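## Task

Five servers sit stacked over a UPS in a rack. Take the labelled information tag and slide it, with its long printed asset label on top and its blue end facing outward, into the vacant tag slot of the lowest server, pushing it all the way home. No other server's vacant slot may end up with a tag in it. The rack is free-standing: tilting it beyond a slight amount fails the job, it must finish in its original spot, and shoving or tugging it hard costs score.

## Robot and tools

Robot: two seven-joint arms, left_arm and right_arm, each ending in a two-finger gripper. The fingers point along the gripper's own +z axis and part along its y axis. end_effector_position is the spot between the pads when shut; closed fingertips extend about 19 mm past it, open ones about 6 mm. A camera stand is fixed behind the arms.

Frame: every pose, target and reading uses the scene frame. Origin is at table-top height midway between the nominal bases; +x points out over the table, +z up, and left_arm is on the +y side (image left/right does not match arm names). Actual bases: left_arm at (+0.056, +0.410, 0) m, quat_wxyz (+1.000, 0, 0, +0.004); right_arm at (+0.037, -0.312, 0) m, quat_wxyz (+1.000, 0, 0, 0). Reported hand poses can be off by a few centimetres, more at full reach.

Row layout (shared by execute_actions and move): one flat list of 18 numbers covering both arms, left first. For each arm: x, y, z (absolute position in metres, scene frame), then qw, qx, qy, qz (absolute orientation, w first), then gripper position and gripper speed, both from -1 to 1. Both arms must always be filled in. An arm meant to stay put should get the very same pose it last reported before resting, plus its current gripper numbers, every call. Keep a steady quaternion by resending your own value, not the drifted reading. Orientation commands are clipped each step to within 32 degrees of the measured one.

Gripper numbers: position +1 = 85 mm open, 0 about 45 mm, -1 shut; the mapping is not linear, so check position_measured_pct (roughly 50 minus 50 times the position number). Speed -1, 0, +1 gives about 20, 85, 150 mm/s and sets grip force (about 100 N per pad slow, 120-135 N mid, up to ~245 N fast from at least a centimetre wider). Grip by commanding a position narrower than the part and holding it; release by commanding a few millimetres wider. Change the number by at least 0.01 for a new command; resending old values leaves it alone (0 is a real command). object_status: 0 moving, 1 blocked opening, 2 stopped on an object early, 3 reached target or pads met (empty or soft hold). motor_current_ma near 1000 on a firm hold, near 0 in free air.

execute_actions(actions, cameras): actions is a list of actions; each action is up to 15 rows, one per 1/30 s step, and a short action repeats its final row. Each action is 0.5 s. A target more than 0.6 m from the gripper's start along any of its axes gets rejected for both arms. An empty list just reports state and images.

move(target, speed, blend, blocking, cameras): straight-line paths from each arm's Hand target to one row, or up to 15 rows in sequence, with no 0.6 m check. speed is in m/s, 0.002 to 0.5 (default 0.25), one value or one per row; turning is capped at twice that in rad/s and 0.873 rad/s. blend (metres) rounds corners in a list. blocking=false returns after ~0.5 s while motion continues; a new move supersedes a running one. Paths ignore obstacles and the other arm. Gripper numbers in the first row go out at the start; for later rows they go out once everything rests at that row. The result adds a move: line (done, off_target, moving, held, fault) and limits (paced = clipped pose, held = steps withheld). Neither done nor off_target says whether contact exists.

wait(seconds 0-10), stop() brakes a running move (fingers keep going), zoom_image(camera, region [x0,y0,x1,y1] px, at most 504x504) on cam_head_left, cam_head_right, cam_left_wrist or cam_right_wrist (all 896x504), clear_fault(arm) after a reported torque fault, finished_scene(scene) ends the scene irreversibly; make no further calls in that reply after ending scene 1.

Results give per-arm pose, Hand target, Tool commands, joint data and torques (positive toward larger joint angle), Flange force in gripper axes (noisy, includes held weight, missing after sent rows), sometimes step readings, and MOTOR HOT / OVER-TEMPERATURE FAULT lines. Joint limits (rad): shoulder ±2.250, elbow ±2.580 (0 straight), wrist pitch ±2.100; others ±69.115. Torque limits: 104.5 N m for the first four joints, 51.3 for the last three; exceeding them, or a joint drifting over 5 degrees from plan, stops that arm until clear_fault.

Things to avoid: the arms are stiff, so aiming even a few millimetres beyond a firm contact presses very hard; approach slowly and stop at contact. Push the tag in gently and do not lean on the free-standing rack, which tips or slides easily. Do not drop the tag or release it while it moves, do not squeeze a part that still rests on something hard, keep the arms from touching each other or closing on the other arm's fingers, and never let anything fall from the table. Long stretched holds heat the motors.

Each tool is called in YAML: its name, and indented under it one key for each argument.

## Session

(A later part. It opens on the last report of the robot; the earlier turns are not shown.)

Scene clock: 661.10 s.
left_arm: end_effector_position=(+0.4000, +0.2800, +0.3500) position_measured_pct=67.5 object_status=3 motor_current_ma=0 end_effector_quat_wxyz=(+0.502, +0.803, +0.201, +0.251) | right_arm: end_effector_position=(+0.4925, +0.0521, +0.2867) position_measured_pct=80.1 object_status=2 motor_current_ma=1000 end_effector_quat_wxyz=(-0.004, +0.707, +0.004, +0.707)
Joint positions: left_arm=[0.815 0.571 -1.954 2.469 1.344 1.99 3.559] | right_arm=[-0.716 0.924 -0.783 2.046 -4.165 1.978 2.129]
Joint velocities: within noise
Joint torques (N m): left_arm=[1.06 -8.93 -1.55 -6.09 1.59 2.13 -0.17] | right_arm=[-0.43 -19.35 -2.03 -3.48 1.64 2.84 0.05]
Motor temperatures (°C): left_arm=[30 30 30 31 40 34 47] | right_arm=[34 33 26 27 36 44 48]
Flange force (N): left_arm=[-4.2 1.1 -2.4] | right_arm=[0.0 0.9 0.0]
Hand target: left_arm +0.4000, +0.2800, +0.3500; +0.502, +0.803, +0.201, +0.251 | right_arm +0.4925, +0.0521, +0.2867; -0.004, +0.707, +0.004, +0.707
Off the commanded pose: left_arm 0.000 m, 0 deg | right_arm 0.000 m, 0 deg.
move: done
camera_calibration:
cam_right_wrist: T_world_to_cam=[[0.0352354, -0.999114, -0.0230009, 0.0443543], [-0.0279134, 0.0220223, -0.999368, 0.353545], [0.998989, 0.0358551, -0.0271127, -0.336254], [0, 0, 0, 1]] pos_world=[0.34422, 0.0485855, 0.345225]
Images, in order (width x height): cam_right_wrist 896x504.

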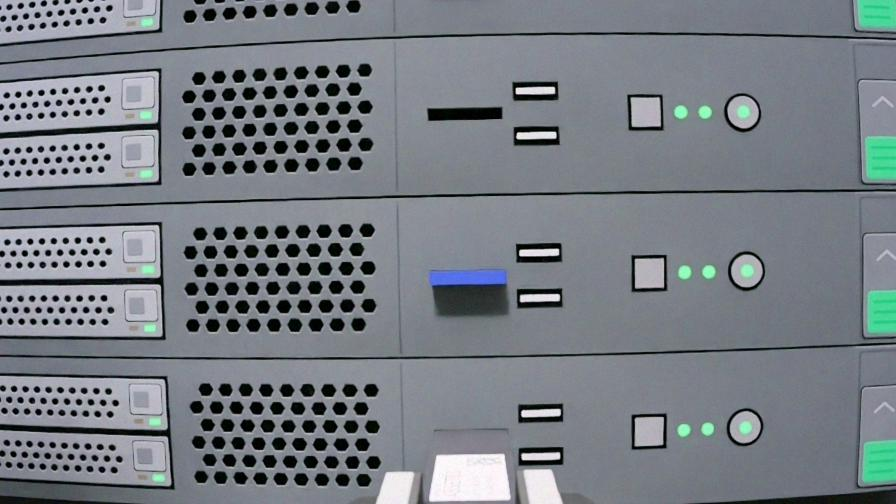

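move:
  target:
    - [0.40,0.28,0.35,0.5,0.8,0.2,0.25,-0.35,-0.5,0.497,0.0522,0.2866,-0.0035,0.7071,0.0035,0.7071,-0.62,-1]
  speed: [0.01]
  cameras: ["cam_right_wrist"]

zoom_image:
  camera: "cam_right_wrist"
  region: [410, 400, 530, 480]

Scene clock: 669.33 s.
left_arm: end_effector_position=(+0.4000, +0.2800, +0.3500) position_measured_pct=67.5 object_status=3 motor_current_ma=0 end_effector_quat_wxyz=(+0.502, +0.803, +0.201, +0.251) | right_arm: end_effector_position=(+0.4970, +0.0522, +0.2866) position_measured_pct=80.1 object_status=2 motor_current_ma=1000 end_effector_quat_wxyz=(-0.003, +0.707, +0.003, +0.707)
Joint positions: left_arm=[0.815 0.571 -1.954 2.469 1.344 1.99 3.559] | right_arm=[-0.709 0.923 -0.778 2.04 -4.155 1.968 2.135]
Joint velocities: within noise
Joint torques (N m): left_arm=[1.08 -8.93 -1.54 -6.07 1.61 2.09 -0.18] | right_arm=[-0.41 -19.43 -2.06 -3.58 1.67 2.84 0.1]
Motor temperatures (°C): left_arm=[30 30 30 31 40 34 47] | right_arm=[34 33 26 27 36 44 48]
Flange force (N): left_arm=[-4.1 1.2 -2.4] | right_arm=[-0.1 1.1 -0.2]
Hand target: left_arm +0.4000, +0.2800, +0.3500; +0.502, +0.803, +0.201, +0.251 | right_arm +0.4970, +0.0522, +0.2866; -0.003, +0.707, +0.004, +0.707
Off the commanded pose: left_arm 0.000 m, 0 deg | right_arm 0.000 m, 0 deg.
move: done
camera_calibration:
cam_right_wrist: T_world_to_cam=[[0.0352377, -0.999114, -0.0230008, 0.0442925], [-0.0278136, 0.0220257, -0.99937, 0.353534], [0.998992, 0.0358552, -0.0270128, -0.340791], [0, 0, 0, 1]] pos_world=[0.34872, 0.0486855, 0.345125]
Images, in order (width x height): cam_right_wrist 896x504.

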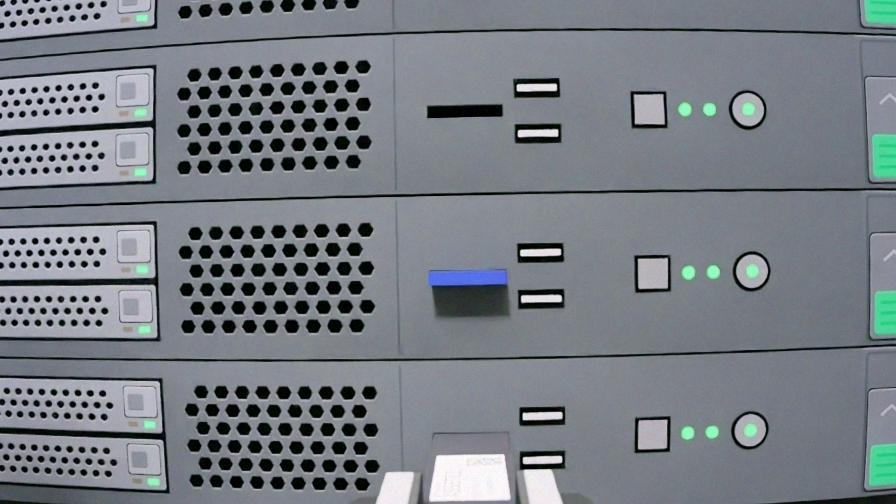

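Scaled by 4.200 from the camera's 896x504 image, which has a finer 1280x720 frame.

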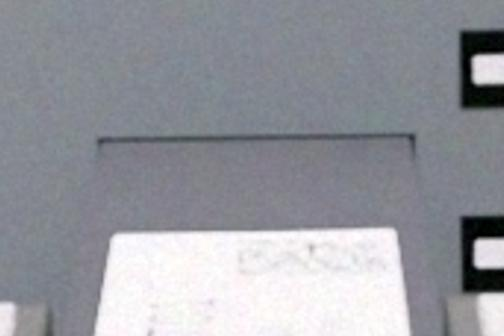

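move:
  target:
    - [0.40,0.28,0.35,0.5,0.8,0.2,0.25,-0.35,-0.5,0.507,0.0522,0.2866,-0.0035,0.7071,0.0035,0.7071,-0.62,-1]
  speed: [0.02]
  cameras: []

move:
  target:
    - [0.40,0.28,0.35,0.5,0.8,0.2,0.25,-0.35,-0.5,0.520,0.0522,0.2866,-0.0035,0.7071,0.0035,0.7071,-0.62,-1]
  speed: [0.02]
  cameras: ["cam_right_wrist"]

zoom_image:
  camera: "cam_right_wrist"
  region: [410, 400, 530, 480]

Scene clock: 681.90 s.
left_arm: end_effector_position=(+0.4000, +0.2800, +0.3500) position_measured_pct=67.5 object_status=3 motor_current_ma=0 end_effector_quat_wxyz=(+0.502, +0.803, +0.201, +0.251) | right_arm: end_effector_position=(+0.5070, +0.0522, +0.2866) position_measured_pct=80.1 object_status=2 motor_current_ma=1000 end_effector_quat_wxyz=(-0.003, +0.707, +0.003, +0.707)
Joint positions: left_arm=[0.815 0.571 -1.954 2.469 1.344 1.99 3.559] | right_arm=[-0.693 0.922 -0.768 2.027 -4.134 1.944 2.147]
Joint velocities: within noise
Joint torques (N m): left_arm=[1.07 -8.98 -1.53 -6.04 1.6 2.1 -0.18] | right_arm=[0.35 -19.87 -1.6 -4.23 1.96 2.8 0.07]
Motor temperatures (°C): left_arm=[30 30 30 31 40 34 47] | right_arm=[34 33 26 27 36 44 48]
Flange force (N): left_arm=[-4.0 1.4 -2.3] | right_arm=[-0.5 1.4 -3.0]
Hand target: left_arm +0.4000, +0.2800, +0.3500; +0.502, +0.803, +0.201, +0.251 | right_arm +0.5070, +0.0522, +0.2866; -0.003, +0.707, +0.003, +0.707
Off the commanded pose: left_arm 0.000 m, 0 deg | right_arm 0.000 m, 0 deg.
move: done
No camera images: "cameras" was empty.

Scene clock: 682.77 s.
left_arm: end_effector_position=(+0.4000, +0.2800, +0.3500) position_measured_pct=67.5 object_status=3 motor_current_ma=0 end_effector_quat_wxyz=(+0.502, +0.803, +0.201, +0.251) | right_arm: end_effector_position=(+0.5200, +0.0522, +0.2866) position_measured_pct=80.1 object_status=2 motor_current_ma=1000 end_effector_quat_wxyz=(-0.004, +0.707, +0.004, +0.707)
Joint positions: left_arm=[0.815 0.571 -1.954 2.469 1.344 1.99 3.559] | right_arm=[-0.673 0.922 -0.755 2.009 -4.108 1.913 2.163]
Joint velocities: within noise
Joint torques (N m): left_arm=[1.12 -8.97 -1.55 -6.06 1.6 2.13 -0.14] | right_arm=[0.27 -20.13 -1.68 -4.56 2.12 2.77 0.07]
Motor temperatures (°C): left_arm=[30 30 30 31 40 34 47] | right_arm=[34 33 26 27 36 44 48]
Flange force (N): left_arm=[-3.9 0.7 -2.4] | right_arm=[-0.5 1.7 -3.2]
Hand target: left_arm +0.4000, +0.2800, +0.3500; +0.502, +0.803, +0.201, +0.251 | right_arm +0.5200, +0.0522, +0.2866; -0.004, +0.707, +0.004, +0.707
Off the commanded pose: left_arm 0.000 m, 0 deg | right_arm 0.000 m, 0 deg.
move: done
camera_calibration:
cam_right_wrist: T_world_to_cam=[[0.0352354, -0.999114, -0.0230009, 0.0434829], [-0.0279134, 0.0220223, -0.999368, 0.354211], [0.998989, 0.0358551, -0.0271127, -0.363733], [0, 0, 0, 1]] pos_world=[0.37172, 0.0486855, 0.345125]
Images, in order (width x height): cam_right_wrist 896x504.

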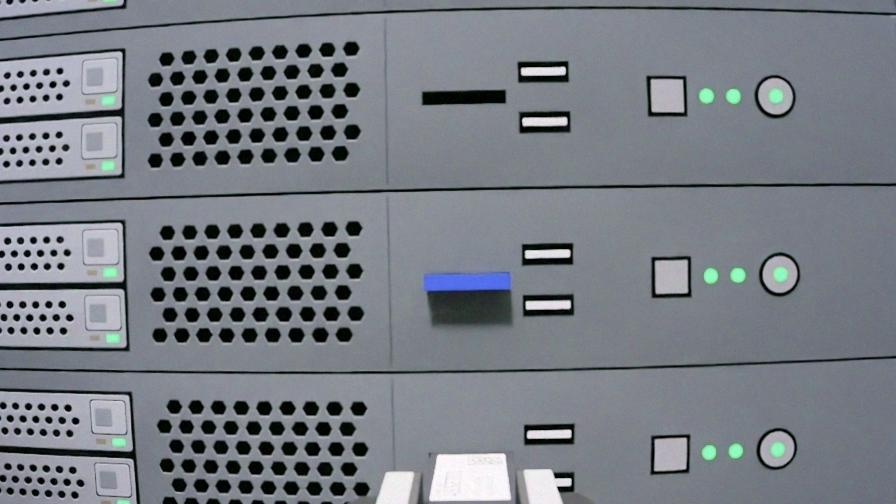

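Scaled by 4.200 from the camera's 896x504 image, which has a finer 1280x720 frame.

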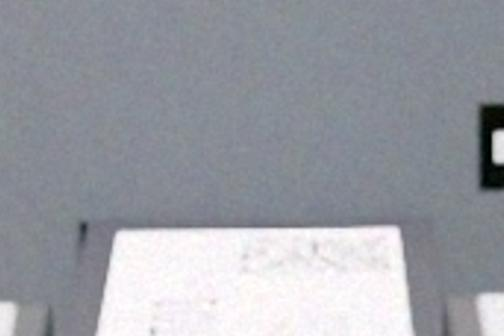

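move:
  target:
    - [0.40,0.28,0.35,0.5,0.8,0.2,0.25,-0.35,-0.5,0.535,0.0523,0.2865,-0.0035,0.7071,0.0035,0.7071,-0.62,-1]
  speed: [0.02]
  cameras: []

move:
  target:
    - [0.40,0.28,0.35,0.5,0.8,0.2,0.25,-0.35,-0.5,0.550,0.0523,0.2865,-0.0035,0.7071,0.0035,0.7071,-0.62,-1]
  speed: [0.02]
  cameras: ["cam_right_wrist","cam_left_wrist"]

Scene clock: 692.10 s.
left_arm: end_effector_position=(+0.4000, +0.2800, +0.3500) position_measured_pct=67.5 object_status=3 motor_current_ma=0 end_effector_quat_wxyz=(+0.502, +0.803, +0.201, +0.251) | right_arm: end_effector_position=(+0.5350, +0.0523, +0.2865) position_measured_pct=80.1 object_status=2 motor_current_ma=1000 end_effector_quat_wxyz=(-0.003, +0.707, +0.004, +0.707)
Joint positions: left_arm=[0.815 0.571 -1.954 2.469 1.344 1.99 3.559] | right_arm=[-0.651 0.922 -0.741 1.987 -4.079 1.877 2.18]
Joint velocities: within noise
Joint torques (N m): left_arm=[1.09 -8.96 -1.54 -6.06 1.61 2.14 -0.16] | right_arm=[0.78 -21.04 -1.34 -5.08 2.21 3.06 0.12]
Motor temperatures (°C): left_arm=[30 30 30 31 40 34 47] | right_arm=[34 33 26 27 36 44 48]
Flange force (N): left_arm=[-4.1 1.0 -2.4] | right_arm=[-1.6 1.2 -4.0]
Hand target: left_arm +0.4000, +0.2800, +0.3500; +0.502, +0.803, +0.201, +0.251 | right_arm +0.5350, +0.0523, +0.2865; -0.004, +0.707, +0.004, +0.707
Off the commanded pose: left_arm 0.000 m, 0 deg | right_arm 0.000 m, 0 deg.
move: done
No camera images: "cameras" was empty.

Scene clock: 693.07 s.
left_arm: end_effector_position=(+0.4000, +0.2800, +0.3500) position_measured_pct=67.5 object_status=3 motor_current_ma=0 end_effector_quat_wxyz=(+0.502, +0.803, +0.201, +0.251) | right_arm: end_effector_position=(+0.5500, +0.0523, +0.2865) position_measured_pct=80.1 object_status=2 motor_current_ma=1000 end_effector_quat_wxyz=(-0.003, +0.707, +0.003, +0.707)
Joint positions: left_arm=[0.815 0.571 -1.954 2.469 1.344 1.99 3.559] | right_arm=[-0.63 0.923 -0.728 1.963 -4.051 1.841 2.197]
Joint velocities: within noise
Joint torques (N m): left_arm=[1.1 -8.9 -1.56 -6.03 1.59 2.12 -0.18] | right_arm=[0.61 -21.9 -1.46 -5.56 2.49 3.15 0.12]
Motor temperatures (°C): left_arm=[30 30 30 31 40 34 47] | right_arm=[34 33 26 27 36 44 48]
Flange force (N): left_arm=[-3.8 1.0 -2.5] | right_arm=[-2.6 1.5 -4.0]
Hand target: left_arm +0.4000, +0.2800, +0.3500; +0.502, +0.803, +0.201, +0.251 | right_arm +0.5500, +0.0523, +0.2865; -0.003, +0.707, +0.003, +0.707
Off the commanded pose: left_arm 0.000 m, 0 deg | right_arm 0.000 m, 0 deg.
move: done
camera_calibration:
cam_left_wrist: T_world_to_cam=[[0.0865271, -0.412927, 0.906644, -0.232573], [-0.793437, -0.57891, -0.187939, 0.601553], [0.60247, -0.703104, -0.377723, 0.234931], [0, 0, 0, 1]] pos_world=[0.355879, 0.41739, 0.412655]
cam_right_wrist: T_world_to_cam=[[0.0352354, -0.999114, -0.0230009, 0.0425234], [-0.0279134, 0.0220223, -0.999368, 0.354946], [0.998989, 0.0358551, -0.0271127, -0.393709], [0, 0, 0, 1]] pos_world=[0.40172, 0.0487855, 0.345025]
Images, in order (width x height): cam_left_wrist 896x504, cam_right_wrist 896x504.

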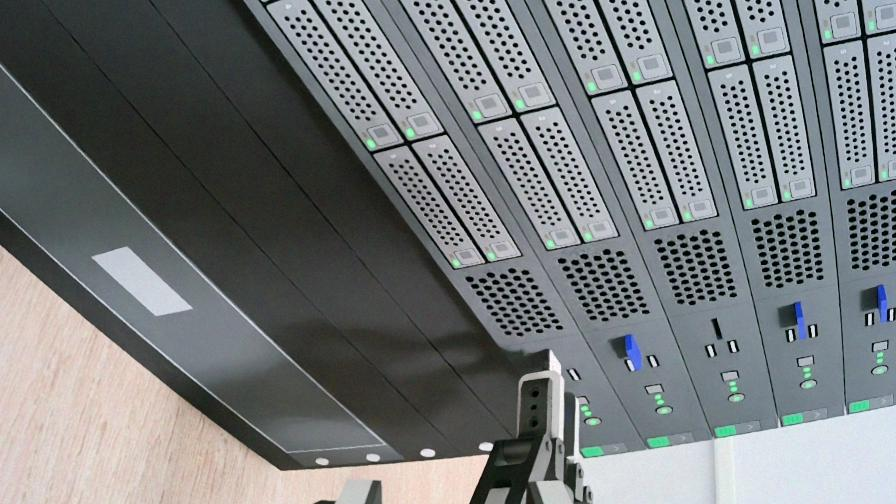

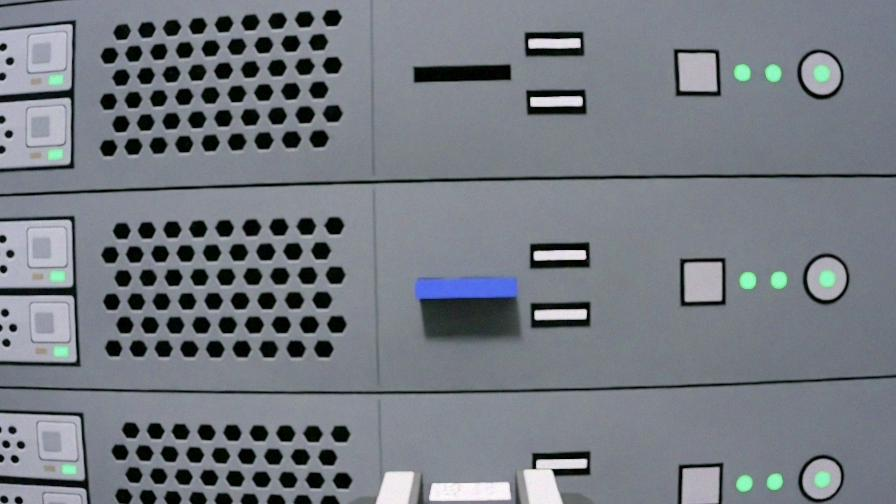

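move:
  target:
    - [0.40,0.28,0.35,0.5,0.8,0.2,0.25,-0.35,-0.5,0.557,0.0523,0.2865,-0.0035,0.7071,0.0035,0.7071,-0.62,-1]
  speed: [0.01]
  cameras: []

move:
  target:
    - [0.40,0.28,0.35,0.5,0.8,0.2,0.25,-0.35,-0.5,0.560,0.0523,0.2865,-0.0035,0.7071,0.0035,0.7071,-0.62,-1]
  speed: [0.01]
  cameras: ["cam_right_wrist","cam_left_wrist"]

zoom_image:
  camera: "cam_left_wrist"
  region: [480, 320, 680, 440]

Scene clock: 706.27 s.
left_arm: end_effector_position=(+0.4000, +0.2800, +0.3500) position_measured_pct=67.5 object_status=3 motor_current_ma=0 end_effector_quat_wxyz=(+0.502, +0.803, +0.201, +0.251) | right_arm: end_effector_position=(+0.5570, +0.0523, +0.2865) position_measured_pct=80.1 object_status=2 motor_current_ma=1000 end_effector_quat_wxyz=(-0.003, +0.707, +0.004, +0.707)
Joint positions: left_arm=[0.815 0.571 -1.954 2.469 1.344 1.99 3.559] | right_arm=[-0.62 0.924 -0.721 1.951 -4.039 1.824 2.204]
Joint velocities: within noise
Joint torques (N m): left_arm=[1.11 -8.97 -1.56 -6.03 1.59 2.15 -0.19] | right_arm=[0.66 -22.03 -1.48 -5.67 2.59 3.1 0.12]
Motor temperatures (°C): left_arm=[30 30 30 31 40 34 47] | right_arm=[34 33 26 27 36 44 48]
Flange force (N): left_arm=[-3.8 1.0 -2.3] | right_arm=[-2.6 1.3 -4.2]
Hand target: left_arm +0.4000, +0.2800, +0.3500; +0.502, +0.803, +0.201, +0.251 | right_arm +0.5570, +0.0523, +0.2865; -0.003, +0.707, +0.004, +0.707
Off the commanded pose: left_arm 0.000 m, 0 deg | right_arm 0.000 m, 0 deg.
move: done
No camera images: "cameras" was empty.

Scene clock: 706.97 s.
left_arm: end_effector_position=(+0.4000, +0.2800, +0.3500) position_measured_pct=67.5 object_status=3 motor_current_ma=0 end_effector_quat_wxyz=(+0.502, +0.803, +0.201, +0.251) | right_arm: end_effector_position=(+0.5600, +0.0523, +0.2865) position_measured_pct=80.1 object_status=2 motor_current_ma=1000 end_effector_quat_wxyz=(-0.003, +0.707, +0.003, +0.707)
Joint positions: left_arm=[0.815 0.571 -1.954 2.469 1.344 1.99 3.559] | right_arm=[-0.616 0.925 -0.719 1.946 -4.034 1.817 2.208]
Joint velocities: within noise
Joint torques (N m): left_arm=[1.1 -8.96 -1.54 -6.05 1.62 2.13 -0.18] | right_arm=[0.52 -22.09 -1.55 -5.76 2.65 3.15 0.06]
Motor temperatures (°C): left_arm=[30 30 30 31 40 34 47] | right_arm=[34 33 26 27 36 44 48]
Flange force (N): left_arm=[-4.0 1.0 -2.5] | right_arm=[-2.3 1.5 -3.9]
Hand target: left_arm +0.4000, +0.2800, +0.3500; +0.502, +0.803, +0.201, +0.251 | right_arm +0.5600, +0.0523, +0.2865; -0.003, +0.707, +0.003, +0.707
Off the commanded pose: left_arm 0.000 m, 0 deg | right_arm 0.000 m, 0 deg.
move: done
camera_calibration:
cam_left_wrist: T_world_to_cam=[[0.0865271, -0.412927, 0.906644, -0.232573], [-0.793437, -0.57891, -0.187939, 0.601553], [0.60247, -0.703104, -0.377723, 0.234931], [0, 0, 0, 1]] pos_world=[0.355879, 0.41739, 0.412655]
cam_right_wrist: T_world_to_cam=[[0.0352335, -0.999112, -0.0231008, 0.0422059], [-0.0279168, 0.0221221, -0.999365, 0.355221], [0.998989, 0.035856, -0.0271126, -0.403699], [0, 0, 0, 1]] pos_world=[0.41172, 0.0487852, 0.345025]
Images, in order (width x height): cam_left_wrist 896x504, cam_right_wrist 896x504.

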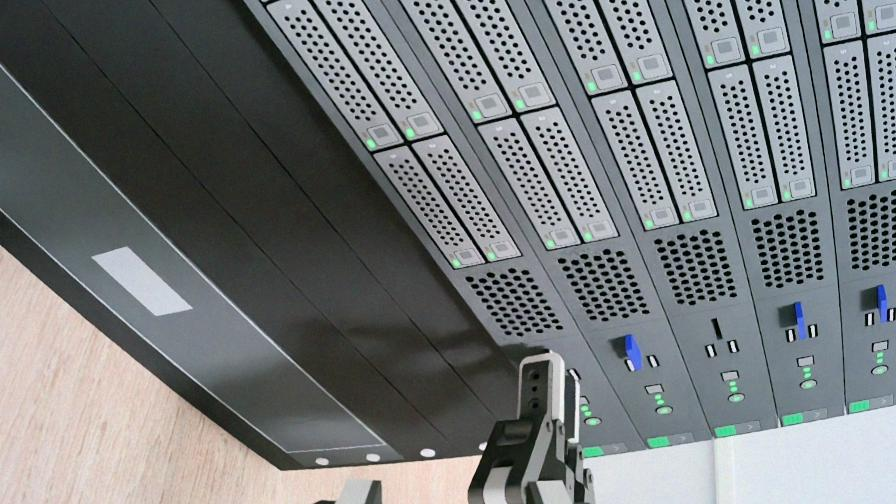

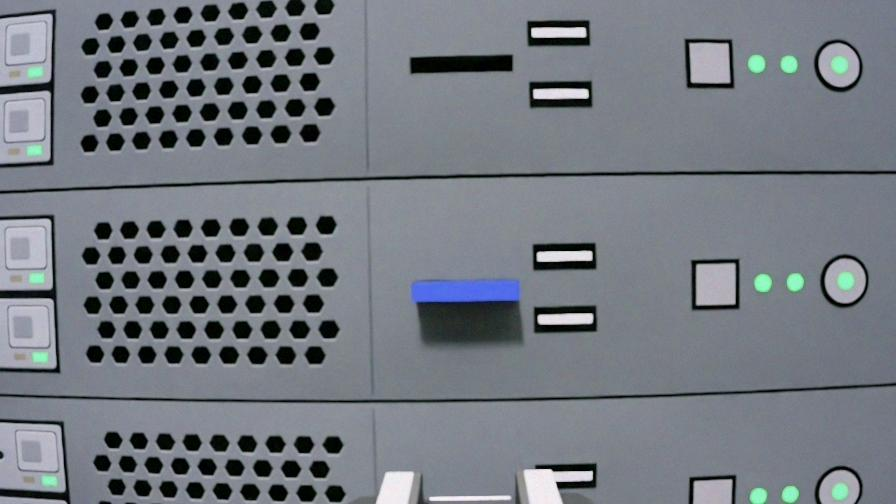

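Scaled by 2.520 from the camera's 896x504 image, which has a finer 1280x720 frame.

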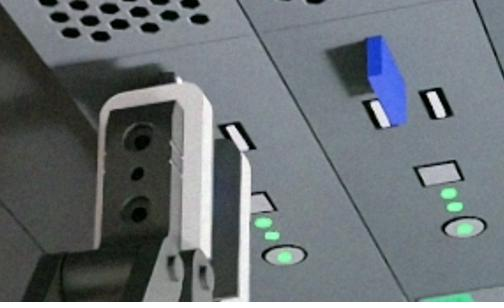

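move:
  target:
    - [0.40,0.28,0.35,0.5,0.8,0.2,0.25,-0.35,-0.5,0.563,0.0523,0.2865,-0.0035,0.7071,0.0035,0.7071,-0.62,-1]
  speed: [0.01]
  cameras: []

move:
  target:
    - [0.40,0.28,0.35,0.5,0.8,0.2,0.25,-0.35,-0.5,0.565,0.0523,0.2865,-0.0035,0.7071,0.0035,0.7071,-0.62,-1]
  speed: [0.01]
  cameras: ["cam_right_wrist","cam_left_wrist"]

zoom_image:
  camera: "cam_left_wrist"
  region: [480, 320, 680, 440]

Scene clock: 717.90 s.
left_arm: end_effector_position=(+0.4000, +0.2800, +0.3500) position_measured_pct=67.5 object_status=3 motor_current_ma=0 end_effector_quat_wxyz=(+0.502, +0.803, +0.201, +0.251) | right_arm: end_effector_position=(+0.5630, +0.0523, +0.2865) position_measured_pct=80.1 object_status=2 motor_current_ma=1000 end_effector_quat_wxyz=(-0.004, +0.707, +0.004, +0.707)
Joint positions: left_arm=[0.815 0.571 -1.954 2.469 1.344 1.99 3.559] | right_arm=[-0.612 0.925 -0.716 1.941 -4.029 1.81 2.211]
Joint velocities: within noise
Joint torques (N m): left_arm=[1.08 -8.92 -1.58 -6.07 1.61 2.13 -0.16] | right_arm=[0.57 -22.2 -1.59 -5.78 2.6 3.16 0.1]
Motor temperatures (°C): left_arm=[30 30 30 31 40 34 47] | right_arm=[34 33 26 27 36 44 48]
Flange force (N): left_arm=[-4.0 0.8 -2.4] | right_arm=[-2.6 1.3 -3.8]
Hand target: left_arm +0.4000, +0.2800, +0.3500; +0.502, +0.803, +0.201, +0.251 | right_arm +0.5630, +0.0523, +0.2865; -0.004, +0.707, +0.004, +0.707
Off the commanded pose: left_arm 0.000 m, 0 deg | right_arm 0.000 m, 0 deg.
move: done
No camera images: "cameras" was empty.

Scene clock: 718.60 s.
left_arm: end_effector_position=(+0.4000, +0.2800, +0.3500) position_measured_pct=67.5 object_status=3 motor_current_ma=0 end_effector_quat_wxyz=(+0.502, +0.803, +0.201, +0.251) | right_arm: end_effector_position=(+0.5650, +0.0523, +0.2865) position_measured_pct=80.1 object_status=2 motor_current_ma=1000 end_effector_quat_wxyz=(-0.003, +0.707, +0.004, +0.707)
Joint positions: left_arm=[0.815 0.571 -1.954 2.469 1.344 1.99 3.559] | right_arm=[-0.609 0.926 -0.714 1.937 -4.025 1.805 2.213]
Joint velocities: within noise
Joint torques (N m): left_arm=[1.12 -8.95 -1.55 -6.05 1.58 2.1 -0.16] | right_arm=[0.6 -22.25 -1.59 -5.8 2.61 3.17 0.08]
Motor temperatures (°C): left_arm=[30 30 30 31 40 34 47] | right_arm=[34 33 26 27 36 44 48]
Flange force (N): left_arm=[-3.9 0.9 -2.4] | right_arm=[-2.5 1.2 -3.7]
Hand target: left_arm +0.4000, +0.2800, +0.3500; +0.502, +0.803, +0.201, +0.251 | right_arm +0.5650, +0.0523, +0.2865; -0.003, +0.707, +0.004, +0.707
Off the commanded pose: left_arm 0.000 m, 0 deg | right_arm 0.000 m, 0 deg.
move: done
camera_calibration:
cam_left_wrist: T_world_to_cam=[[0.0865271, -0.412927, 0.906644, -0.232573], [-0.793437, -0.57891, -0.187939, 0.601553], [0.60247, -0.703104, -0.377723, 0.234931], [0, 0, 0, 1]] pos_world=[0.355879, 0.41739, 0.412655]
cam_right_wrist: T_world_to_cam=[[0.0352354, -0.999114, -0.0230009, 0.0419949], [-0.0279134, 0.0220223, -0.999368, 0.355365], [0.998989, 0.0358551, -0.0271127, -0.408694], [0, 0, 0, 1]] pos_world=[0.41672, 0.0487855, 0.345025]
Images, in order (width x height): cam_left_wrist 896x504, cam_right_wrist 896x504.

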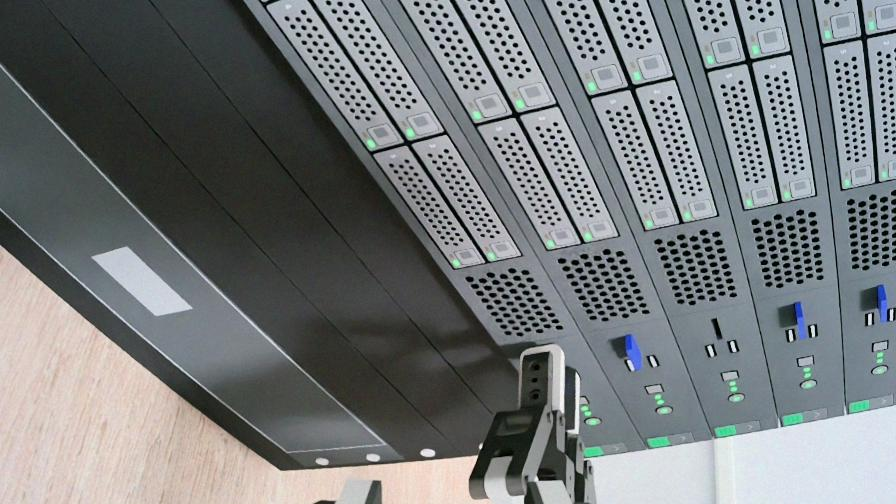

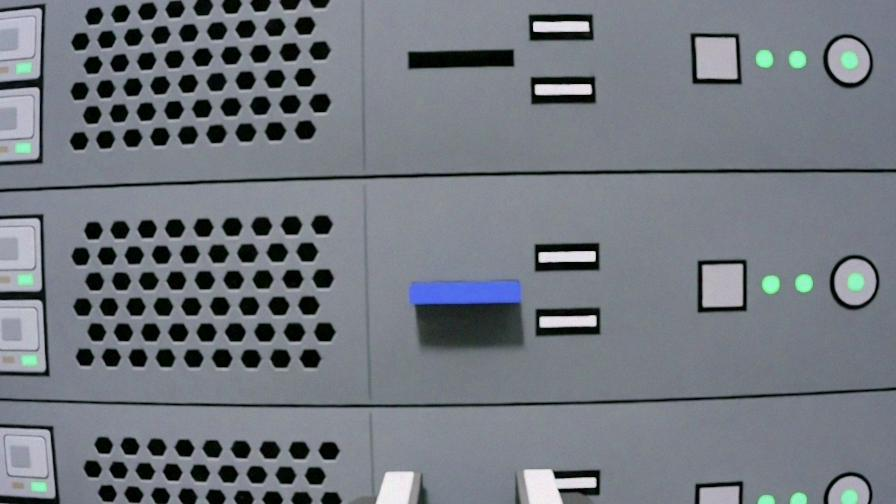

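Scaled by 2.520 from the camera's 896x504 image, which has a finer 1280x720 frame.

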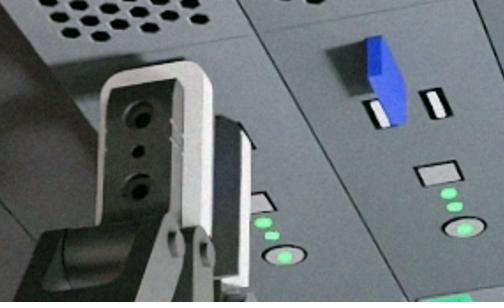

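move:
  target:
    - [0.40,0.28,0.35,0.5,0.8,0.2,0.25,-0.35,-0.5,0.567,0.0523,0.2865,-0.0035,0.7071,0.0035,0.7071,-0.62,-1]
  speed: [0.005]
  cameras: ["cam_left_wrist"]

zoom_image:
  camera: "cam_left_wrist"
  region: [480, 320, 680, 440]

Scene clock: 727.10 s.
left_arm: end_effector_position=(+0.4000, +0.2800, +0.3500) position_measured_pct=67.5 object_status=3 motor_current_ma=0 end_effector_quat_wxyz=(+0.502, +0.803, +0.201, +0.251) | right_arm: end_effector_position=(+0.5669, +0.0523, +0.2865) position_measured_pct=80.1 object_status=2 motor_current_ma=1000 end_effector_quat_wxyz=(-0.004, +0.707, +0.004, +0.707)
Joint positions: left_arm=[0.815 0.571 -1.954 2.469 1.344 1.99 3.559] | right_arm=[-0.607 0.926 -0.713 1.934 -4.022 1.8 2.215]
Joint velocities: within noise
Joint torques (N m): left_arm=[1.11 -8.96 -1.51 -6.07 1.62 2.13 -0.15] | right_arm=[7.96 -19.93 3 -14.66 7.02 -1.77 0.15]
Motor temperatures (°C): left_arm=[30 30 30 31 40 34 47] | right_arm=[34 33 26 27 36 44 48]
Flange force (N): left_arm=[-4.2 1.0 -2.5] | right_arm=[0.6 17.5 -52.7]
Hand target: left_arm +0.4000, +0.2800, +0.3500; +0.502, +0.803, +0.201, +0.251 | right_arm +0.5670, +0.0523, +0.2865; -0.004, +0.707, +0.003, +0.707
Off the commanded pose: left_arm 0.000 m, 0 deg | right_arm 0.000 m, 0 deg.
move: done
camera_calibration:
cam_left_wrist: T_world_to_cam=[[0.0865271, -0.412927, 0.906644, -0.232573], [-0.793437, -0.57891, -0.187939, 0.601553], [0.60247, -0.703104, -0.377723, 0.234931], [0, 0, 0, 1]] pos_world=[0.355879, 0.41739, 0.412655]
Images, in order (width x height): cam_left_wrist 896x504.

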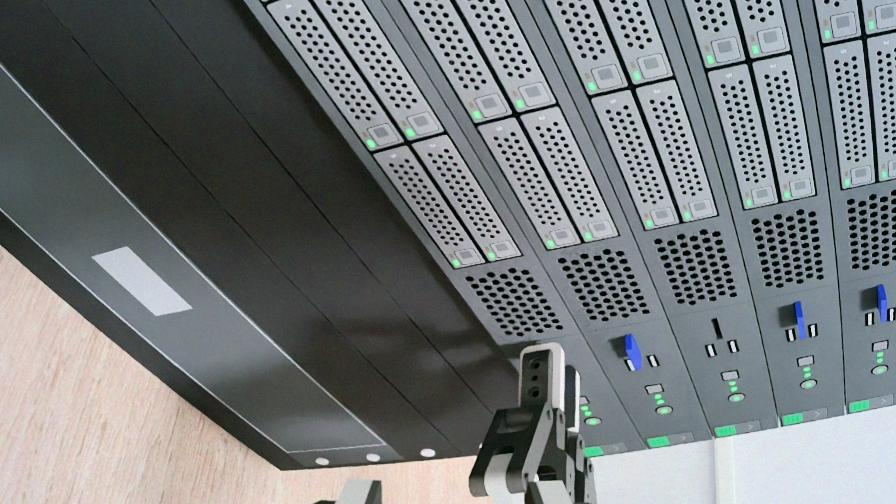

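Scaled by 2.520 from the camera's 896x504 image, which has a finer 1280x720 frame.

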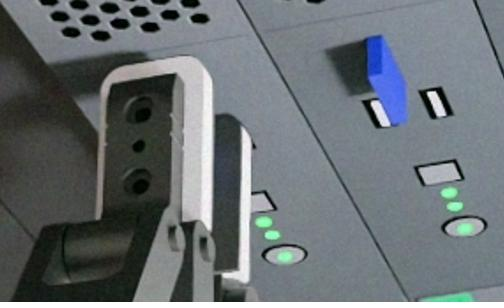

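move:
  target:
    - [0.40,0.28,0.35,0.5,0.8,0.2,0.25,-0.35,-0.5,0.566,0.0523,0.2865,-0.0035,0.7071,0.0035,0.7071,-0.62,-1]
    - [0.40,0.28,0.35,0.5,0.8,0.2,0.25,-0.35,-0.5,0.566,0.0523,0.2865,-0.0035,0.7071,0.0035,0.7071,-0.35,-1]
    - [0.40,0.28,0.35,0.5,0.8,0.2,0.25,-0.35,-0.5,0.50,0.0523,0.2865,-0.0035,0.7071,0.0035,0.7071,-0.35,-1]
  speed: [0.01,0.01,0.05]
  cameras: ["cam_right_wrist","cam_left_wrist"]

zoom_image:
  camera: "cam_left_wrist"
  region: [480, 320, 680, 440]

zoom_image:
  camera: "cam_right_wrist"
  region: [350, 200, 600, 480]

Scene clock: 740.97 s.
left_arm: end_effector_position=(+0.4000, +0.2800, +0.3500) position_measured_pct=67.5 object_status=3 motor_current_ma=0 end_effector_quat_wxyz=(+0.502, +0.803, +0.201, +0.251) | right_arm: end_effector_position=(+0.5000, +0.0523, +0.2865) position_measured_pct=67.5 object_status=3 motor_current_ma=0 end_effector_quat_wxyz=(-0.004, +0.707, +0.003, +0.707)
Joint positions: left_arm=[0.815 0.571 -1.954 2.469 1.344 1.99 3.559] | right_arm=[-0.705 0.923 -0.775 2.036 -4.149 1.96 2.138]
Joint velocities: within noise
Joint torques (N m): left_arm=[1.13 -8.98 -1.61 -6.08 1.62 2.13 -0.14] | right_arm=[-0.44 -19.47 -2.08 -3.56 1.68 2.79 0.05]
Motor temperatures (°C): left_arm=[30 30 30 31 40 34 47] | right_arm=[34 33 26 27 36 44 48]
Flange force (N): left_arm=[-3.8 0.2 -2.4] | right_arm=[0.0 0.9 -0.1]
Hand target: left_arm +0.4000, +0.2800, +0.3500; +0.502, +0.803, +0.201, +0.251 | right_arm +0.5000, +0.0523, +0.2865; -0.004, +0.707, +0.003, +0.707
Off the commanded pose: left_arm 0.000 m, 0 deg | right_arm 0.000 m, 0 deg.
move: done
camera_calibration:
cam_left_wrist: T_world_to_cam=[[0.0865271, -0.412927, 0.906644, -0.232573], [-0.793437, -0.57891, -0.187939, 0.601553], [0.60247, -0.703104, -0.377723, 0.234931], [0, 0, 0, 1]] pos_world=[0.355879, 0.41739, 0.412655]
cam_right_wrist: T_world_to_cam=[[0.0352335, -0.999112, -0.0231008, 0.0443199], [-0.0279168, 0.0221221, -0.999365, 0.353546], [0.998989, 0.035856, -0.0271126, -0.343759], [0, 0, 0, 1]] pos_world=[0.35172, 0.0487852, 0.345025]
Images, in order (width x height): cam_left_wrist 896x504, cam_right_wrist 896x504.

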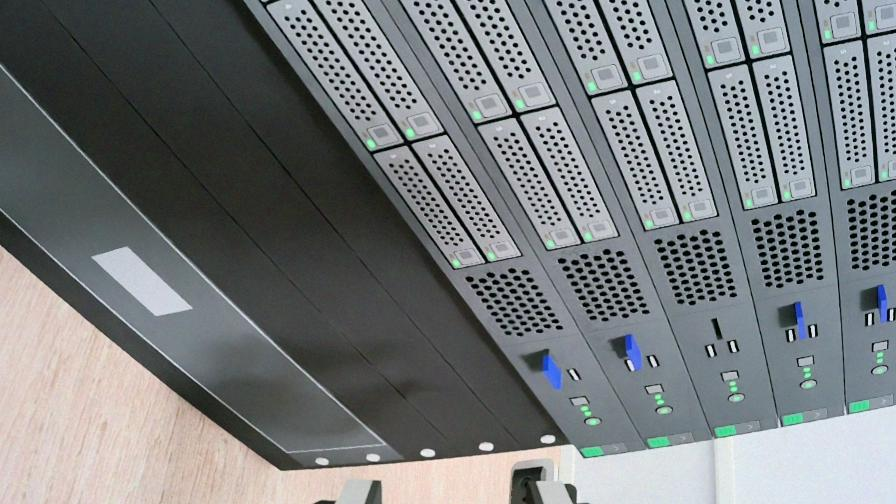

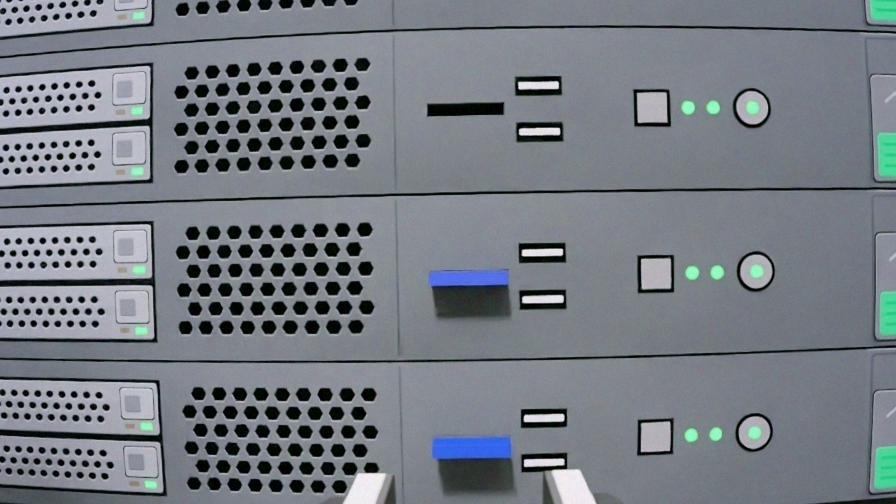

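Scaled by 2.520 from the camera's 896x504 image, which has a finer 1280x720 frame.

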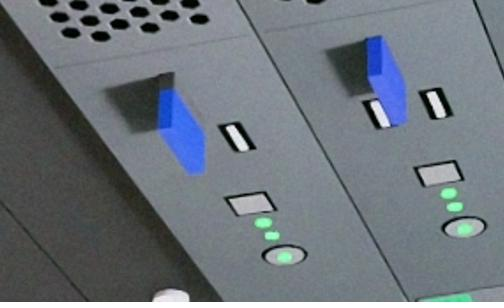

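Scaled by 1.800 from the camera's 896x504 image, which has a finer 1280x720 frame.

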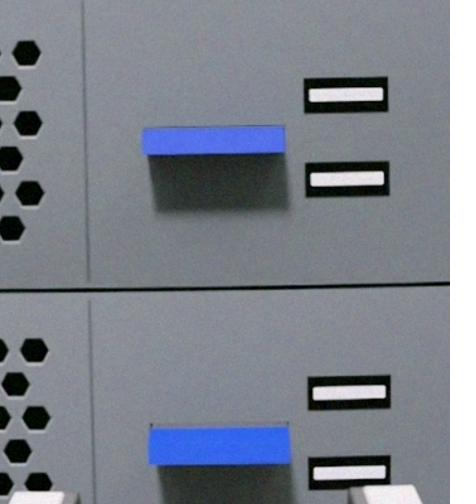

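move:
  target:
    - [0.40,0.28,0.35,0.5,0.8,0.2,0.25,-0.35,-0.5,0.52,0.0523,0.2868,-0.0035,0.7071,0.0035,0.7071,-1,0]
    - [0.40,0.28,0.35,0.5,0.8,0.2,0.25,-0.35,-0.5,0.55,0.0523,0.2868,-0.0035,0.7071,0.0035,0.7071,-1,0]
    - [0.40,0.28,0.35,0.5,0.8,0.2,0.25,-0.35,-0.5,0.555,0.0523,0.2868,-0.0035,0.7071,0.0035,0.7071,-1,0]
  speed: [0.05,0.05,0.01]
  cameras: ["cam_left_wrist"]

move:
  target:
    - [0.40,0.28,0.35,0.5,0.8,0.2,0.25,-0.35,-0.5,0.558,0.0523,0.2868,-0.0035,0.7071,0.0035,0.7071,-1,0]
  speed: [0.005]
  cameras: ["cam_left_wrist"]

zoom_image:
  camera: "cam_left_wrist"
  region: [480, 320, 680, 440]

Scene clock: 753.43 s.
left_arm: end_effector_position=(+0.4000, +0.2800, +0.3500) position_measured_pct=67.5 object_status=3 motor_current_ma=0 end_effector_quat_wxyz=(+0.502, +0.803, +0.201, +0.251) | right_arm: end_effector_position=(+0.5550, +0.0523, +0.2868) position_measured_pct=98.7 object_status=3 motor_current_ma=950 end_effector_quat_wxyz=(-0.004, +0.707, +0.004, +0.707)
Joint positions: left_arm=[0.815 0.571 -1.954 2.469 1.344 1.99 3.559] | right_arm=[-0.623 0.923 -0.723 1.954 -4.043 1.829 2.203]
Joint velocities: within noise
Joint torques (N m): left_arm=[1.1 -8.94 -1.56 -6.03 1.6 2.12 -0.17] | right_arm=[0.34 -20.19 -1.74 -4.64 1.93 2.58 0.06]
Motor temperatures (°C): left_arm=[30 30 30 31 40 34 47] | right_arm=[34 33 26 27 36 44 48]
Flange force (N): left_arm=[-3.9 0.9 -2.4] | right_arm=[0.4 0.6 -2.2]
Hand target: left_arm +0.4000, +0.2800, +0.3500; +0.502, +0.803, +0.201, +0.251 | right_arm +0.5550, +0.0523, +0.2868; -0.004, +0.707, +0.004, +0.707
Off the commanded pose: left_arm 0.000 m, 0 deg | right_arm 0.000 m, 0 deg.
move: done
camera_calibration:
cam_left_wrist: T_world_to_cam=[[0.0865271, -0.412927, 0.906644, -0.232573], [-0.793437, -0.57891, -0.187939, 0.601553], [0.60247, -0.703104, -0.377723, 0.234931], [0, 0, 0, 1]] pos_world=[0.355879, 0.41739, 0.412655]
Images, in order (width x height): cam_left_wrist 896x504.

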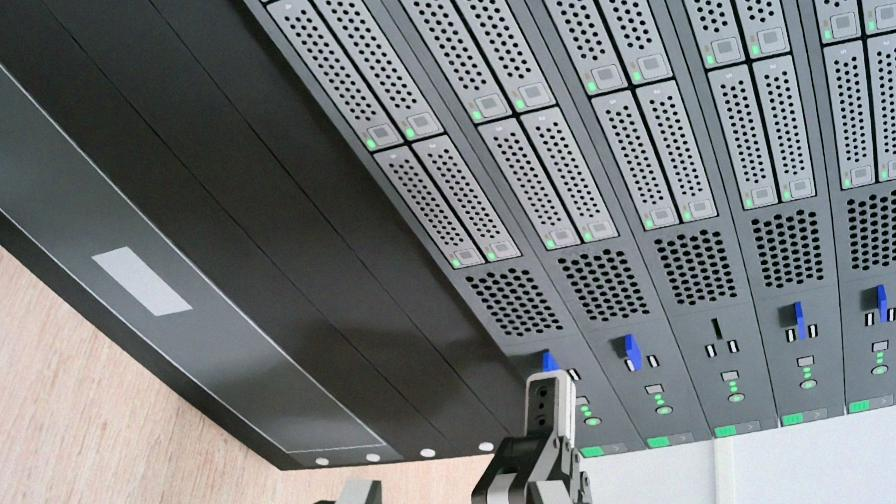

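Scene clock: 754.27 s.
left_arm: end_effector_position=(+0.4000, +0.2800, +0.3500) position_measured_pct=67.5 object_status=3 motor_current_ma=0 end_effector_quat_wxyz=(+0.502, +0.803, +0.201, +0.251) | right_arm: end_effector_position=(+0.5580, +0.0523, +0.2868) position_measured_pct=98.7 object_status=3 motor_current_ma=950 end_effector_quat_wxyz=(-0.004, +0.707, +0.003, +0.707)
Joint positions: left_arm=[0.815 0.571 -1.954 2.469 1.344 1.99 3.559] | right_arm=[-0.619 0.924 -0.721 1.949 -4.037 1.821 2.206]
Joint velocities: within noise
Joint torques (N m): left_arm=[1.1 -8.97 -1.59 -6.06 1.61 2.14 -0.16] | right_arm=[0.8 -20.21 -1.41 -4.96 1.86 2.55 0.06]
Motor temperatures (°C): left_arm=[30 30 30 31 40 34 47] | right_arm=[34 33 26 27 36 44 48]
Flange force (N): left_arm=[-3.8 0.6 -2.4] | right_arm=[0.4 0.7 -3.5]
Hand target: left_arm +0.4000, +0.2800, +0.3500; +0.502, +0.803, +0.201, +0.251 | right_arm +0.5580, +0.0523, +0.2868; -0.004, +0.707, +0.003, +0.707
Off the commanded pose: left_arm 0.000 m, 0 deg | right_arm 0.000 m, 0 deg.
move: done
camera_calibration:
cam_left_wrist: T_world_to_cam=[[0.0865271, -0.412927, 0.906644, -0.232573], [-0.793437, -0.57891, -0.187939, 0.601553], [0.60247, -0.703104, -0.377723, 0.234931], [0, 0, 0, 1]] pos_world=[0.355879, 0.41739, 0.412655]
Images, in order (width x height): cam_left_wrist 896x504.

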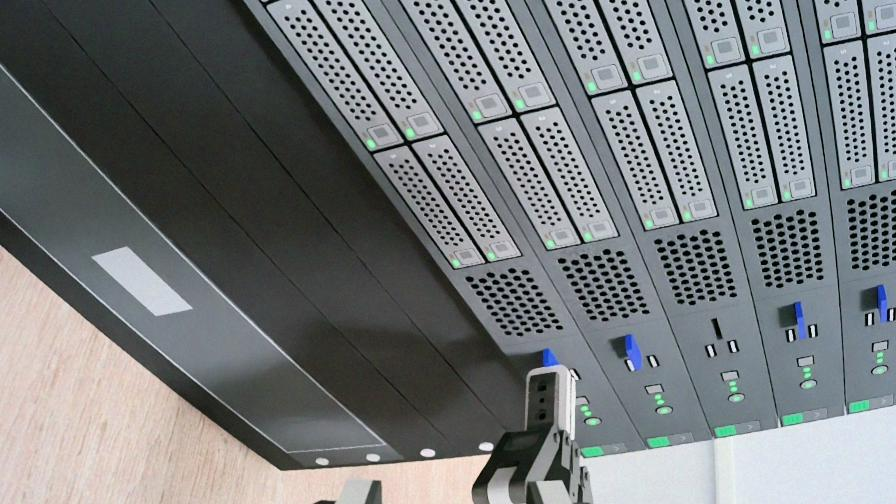

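Scaled by 2.520 from the camera's 896x504 image, which has a finer 1280x720 frame.

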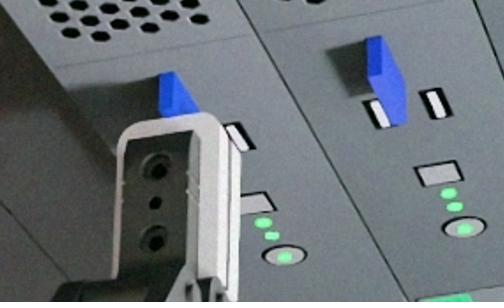

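move:
  target:
    - [0.40,0.28,0.35,0.5,0.8,0.2,0.25,-0.35,-0.5,0.559,0.0523,0.2868,-0.0035,0.7071,0.0035,0.7071,-1,0]
  speed: [0.005]
  cameras: []

move:
  target:
    - [0.40,0.28,0.35,0.5,0.8,0.2,0.25,-0.35,-0.5,0.560,0.0523,0.2868,-0.0035,0.7071,0.0035,0.7071,-1,0]
  speed: [0.005]
  cameras: ["cam_left_wrist"]

zoom_image:
  camera: "cam_left_wrist"
  region: [480, 320, 680, 440]

Scene clock: 765.47 s.
left_arm: end_effector_position=(+0.4000, +0.2800, +0.3500) position_measured_pct=67.5 object_status=3 motor_current_ma=0 end_effector_quat_wxyz=(+0.502, +0.803, +0.201, +0.251) | right_arm: end_effector_position=(+0.5590, +0.0523, +0.2868) position_measured_pct=98.7 object_status=3 motor_current_ma=950 end_effector_quat_wxyz=(-0.004, +0.707, +0.004, +0.707)
Joint positions: left_arm=[0.815 0.571 -1.954 2.469 1.344 1.99 3.559] | right_arm=[-0.617 0.924 -0.72 1.948 -4.036 1.819 2.207]
Joint velocities: within noise
Joint torques (N m): left_arm=[1.07 -8.95 -1.53 -6.06 1.6 2.14 -0.17] | right_arm=[5.35 -19.02 1.31 -8.68 3.1 0.89 0.06]
Motor temperatures (°C): left_arm=[30 30 30 31 40 34 47] | right_arm=[34 33 26 27 36 44 48]
Flange force (N): left_arm=[-4.1 1.2 -2.4] | right_arm=[2.1 5.7 -24.6]
Hand target: left_arm +0.4000, +0.2800, +0.3500; +0.502, +0.803, +0.201, +0.251 | right_arm +0.5590, +0.0523, +0.2868; -0.004, +0.707, +0.004, +0.707
Off the commanded pose: left_arm 0.000 m, 0 deg | right_arm 0.000 m, 0 deg.
move: done
No camera images: "cameras" was empty.

Scene clock: 766.17 s.
left_arm: end_effector_position=(+0.4000, +0.2800, +0.3500) position_measured_pct=67.5 object_status=3 motor_current_ma=0 end_effector_quat_wxyz=(+0.502, +0.803, +0.201, +0.251) | right_arm: end_effector_position=(+0.5600, +0.0523, +0.2868) position_measured_pct=98.7 object_status=3 motor_current_ma=950 end_effector_quat_wxyz=(-0.004, +0.707, +0.004, +0.707)
Joint positions: left_arm=[0.815 0.571 -1.954 2.469 1.344 1.99 3.559] | right_arm=[-0.616 0.924 -0.719 1.946 -4.034 1.817 2.208]
Joint velocities: within noise
Joint torques (N m): left_arm=[1.07 -8.93 -1.55 -6.09 1.58 2.14 -0.15] | right_arm=[12.84 -16.86 5.93 -17.3 6.93 -3.39 0.07]
Motor temperatures (°C): left_arm=[30 30 30 31 40 34 47] | right_arm=[34 33 26 27 36 44 48]
Flange force (N): left_arm=[-4.1 1.0 -2.4] | right_arm=[5.1 21.3 -70.7]
Hand target: left_arm +0.4000, +0.2800, +0.3500; +0.502, +0.803, +0.201, +0.251 | right_arm +0.5600, +0.0523, +0.2868; -0.003, +0.707, +0.004, +0.707
Off the commanded pose: left_arm 0.000 m, 0 deg | right_arm 0.000 m, 0 deg.
move: done
camera_calibration:
cam_left_wrist: T_world_to_cam=[[0.0865271, -0.412927, 0.906644, -0.232573], [-0.793437, -0.57891, -0.187939, 0.601553], [0.60247, -0.703104, -0.377723, 0.234931], [0, 0, 0, 1]] pos_world=[0.355879, 0.41739, 0.412655]
Images, in order (width x height): cam_left_wrist 896x504.

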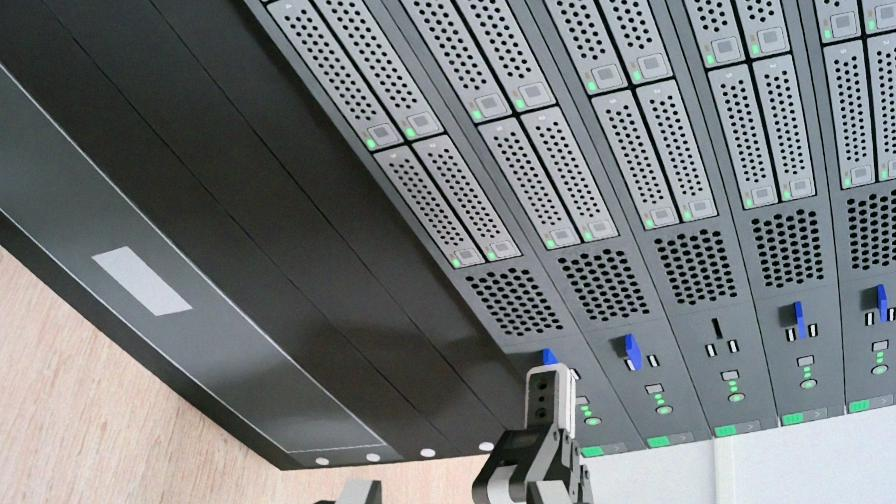

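Scaled by 2.520 from the camera's 896x504 image, which has a finer 1280x720 frame.

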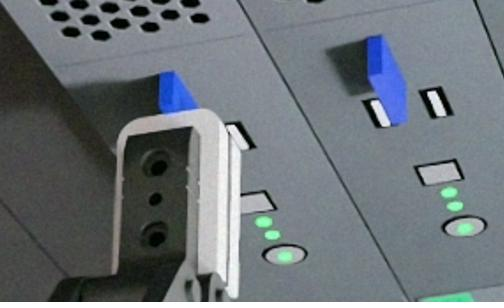

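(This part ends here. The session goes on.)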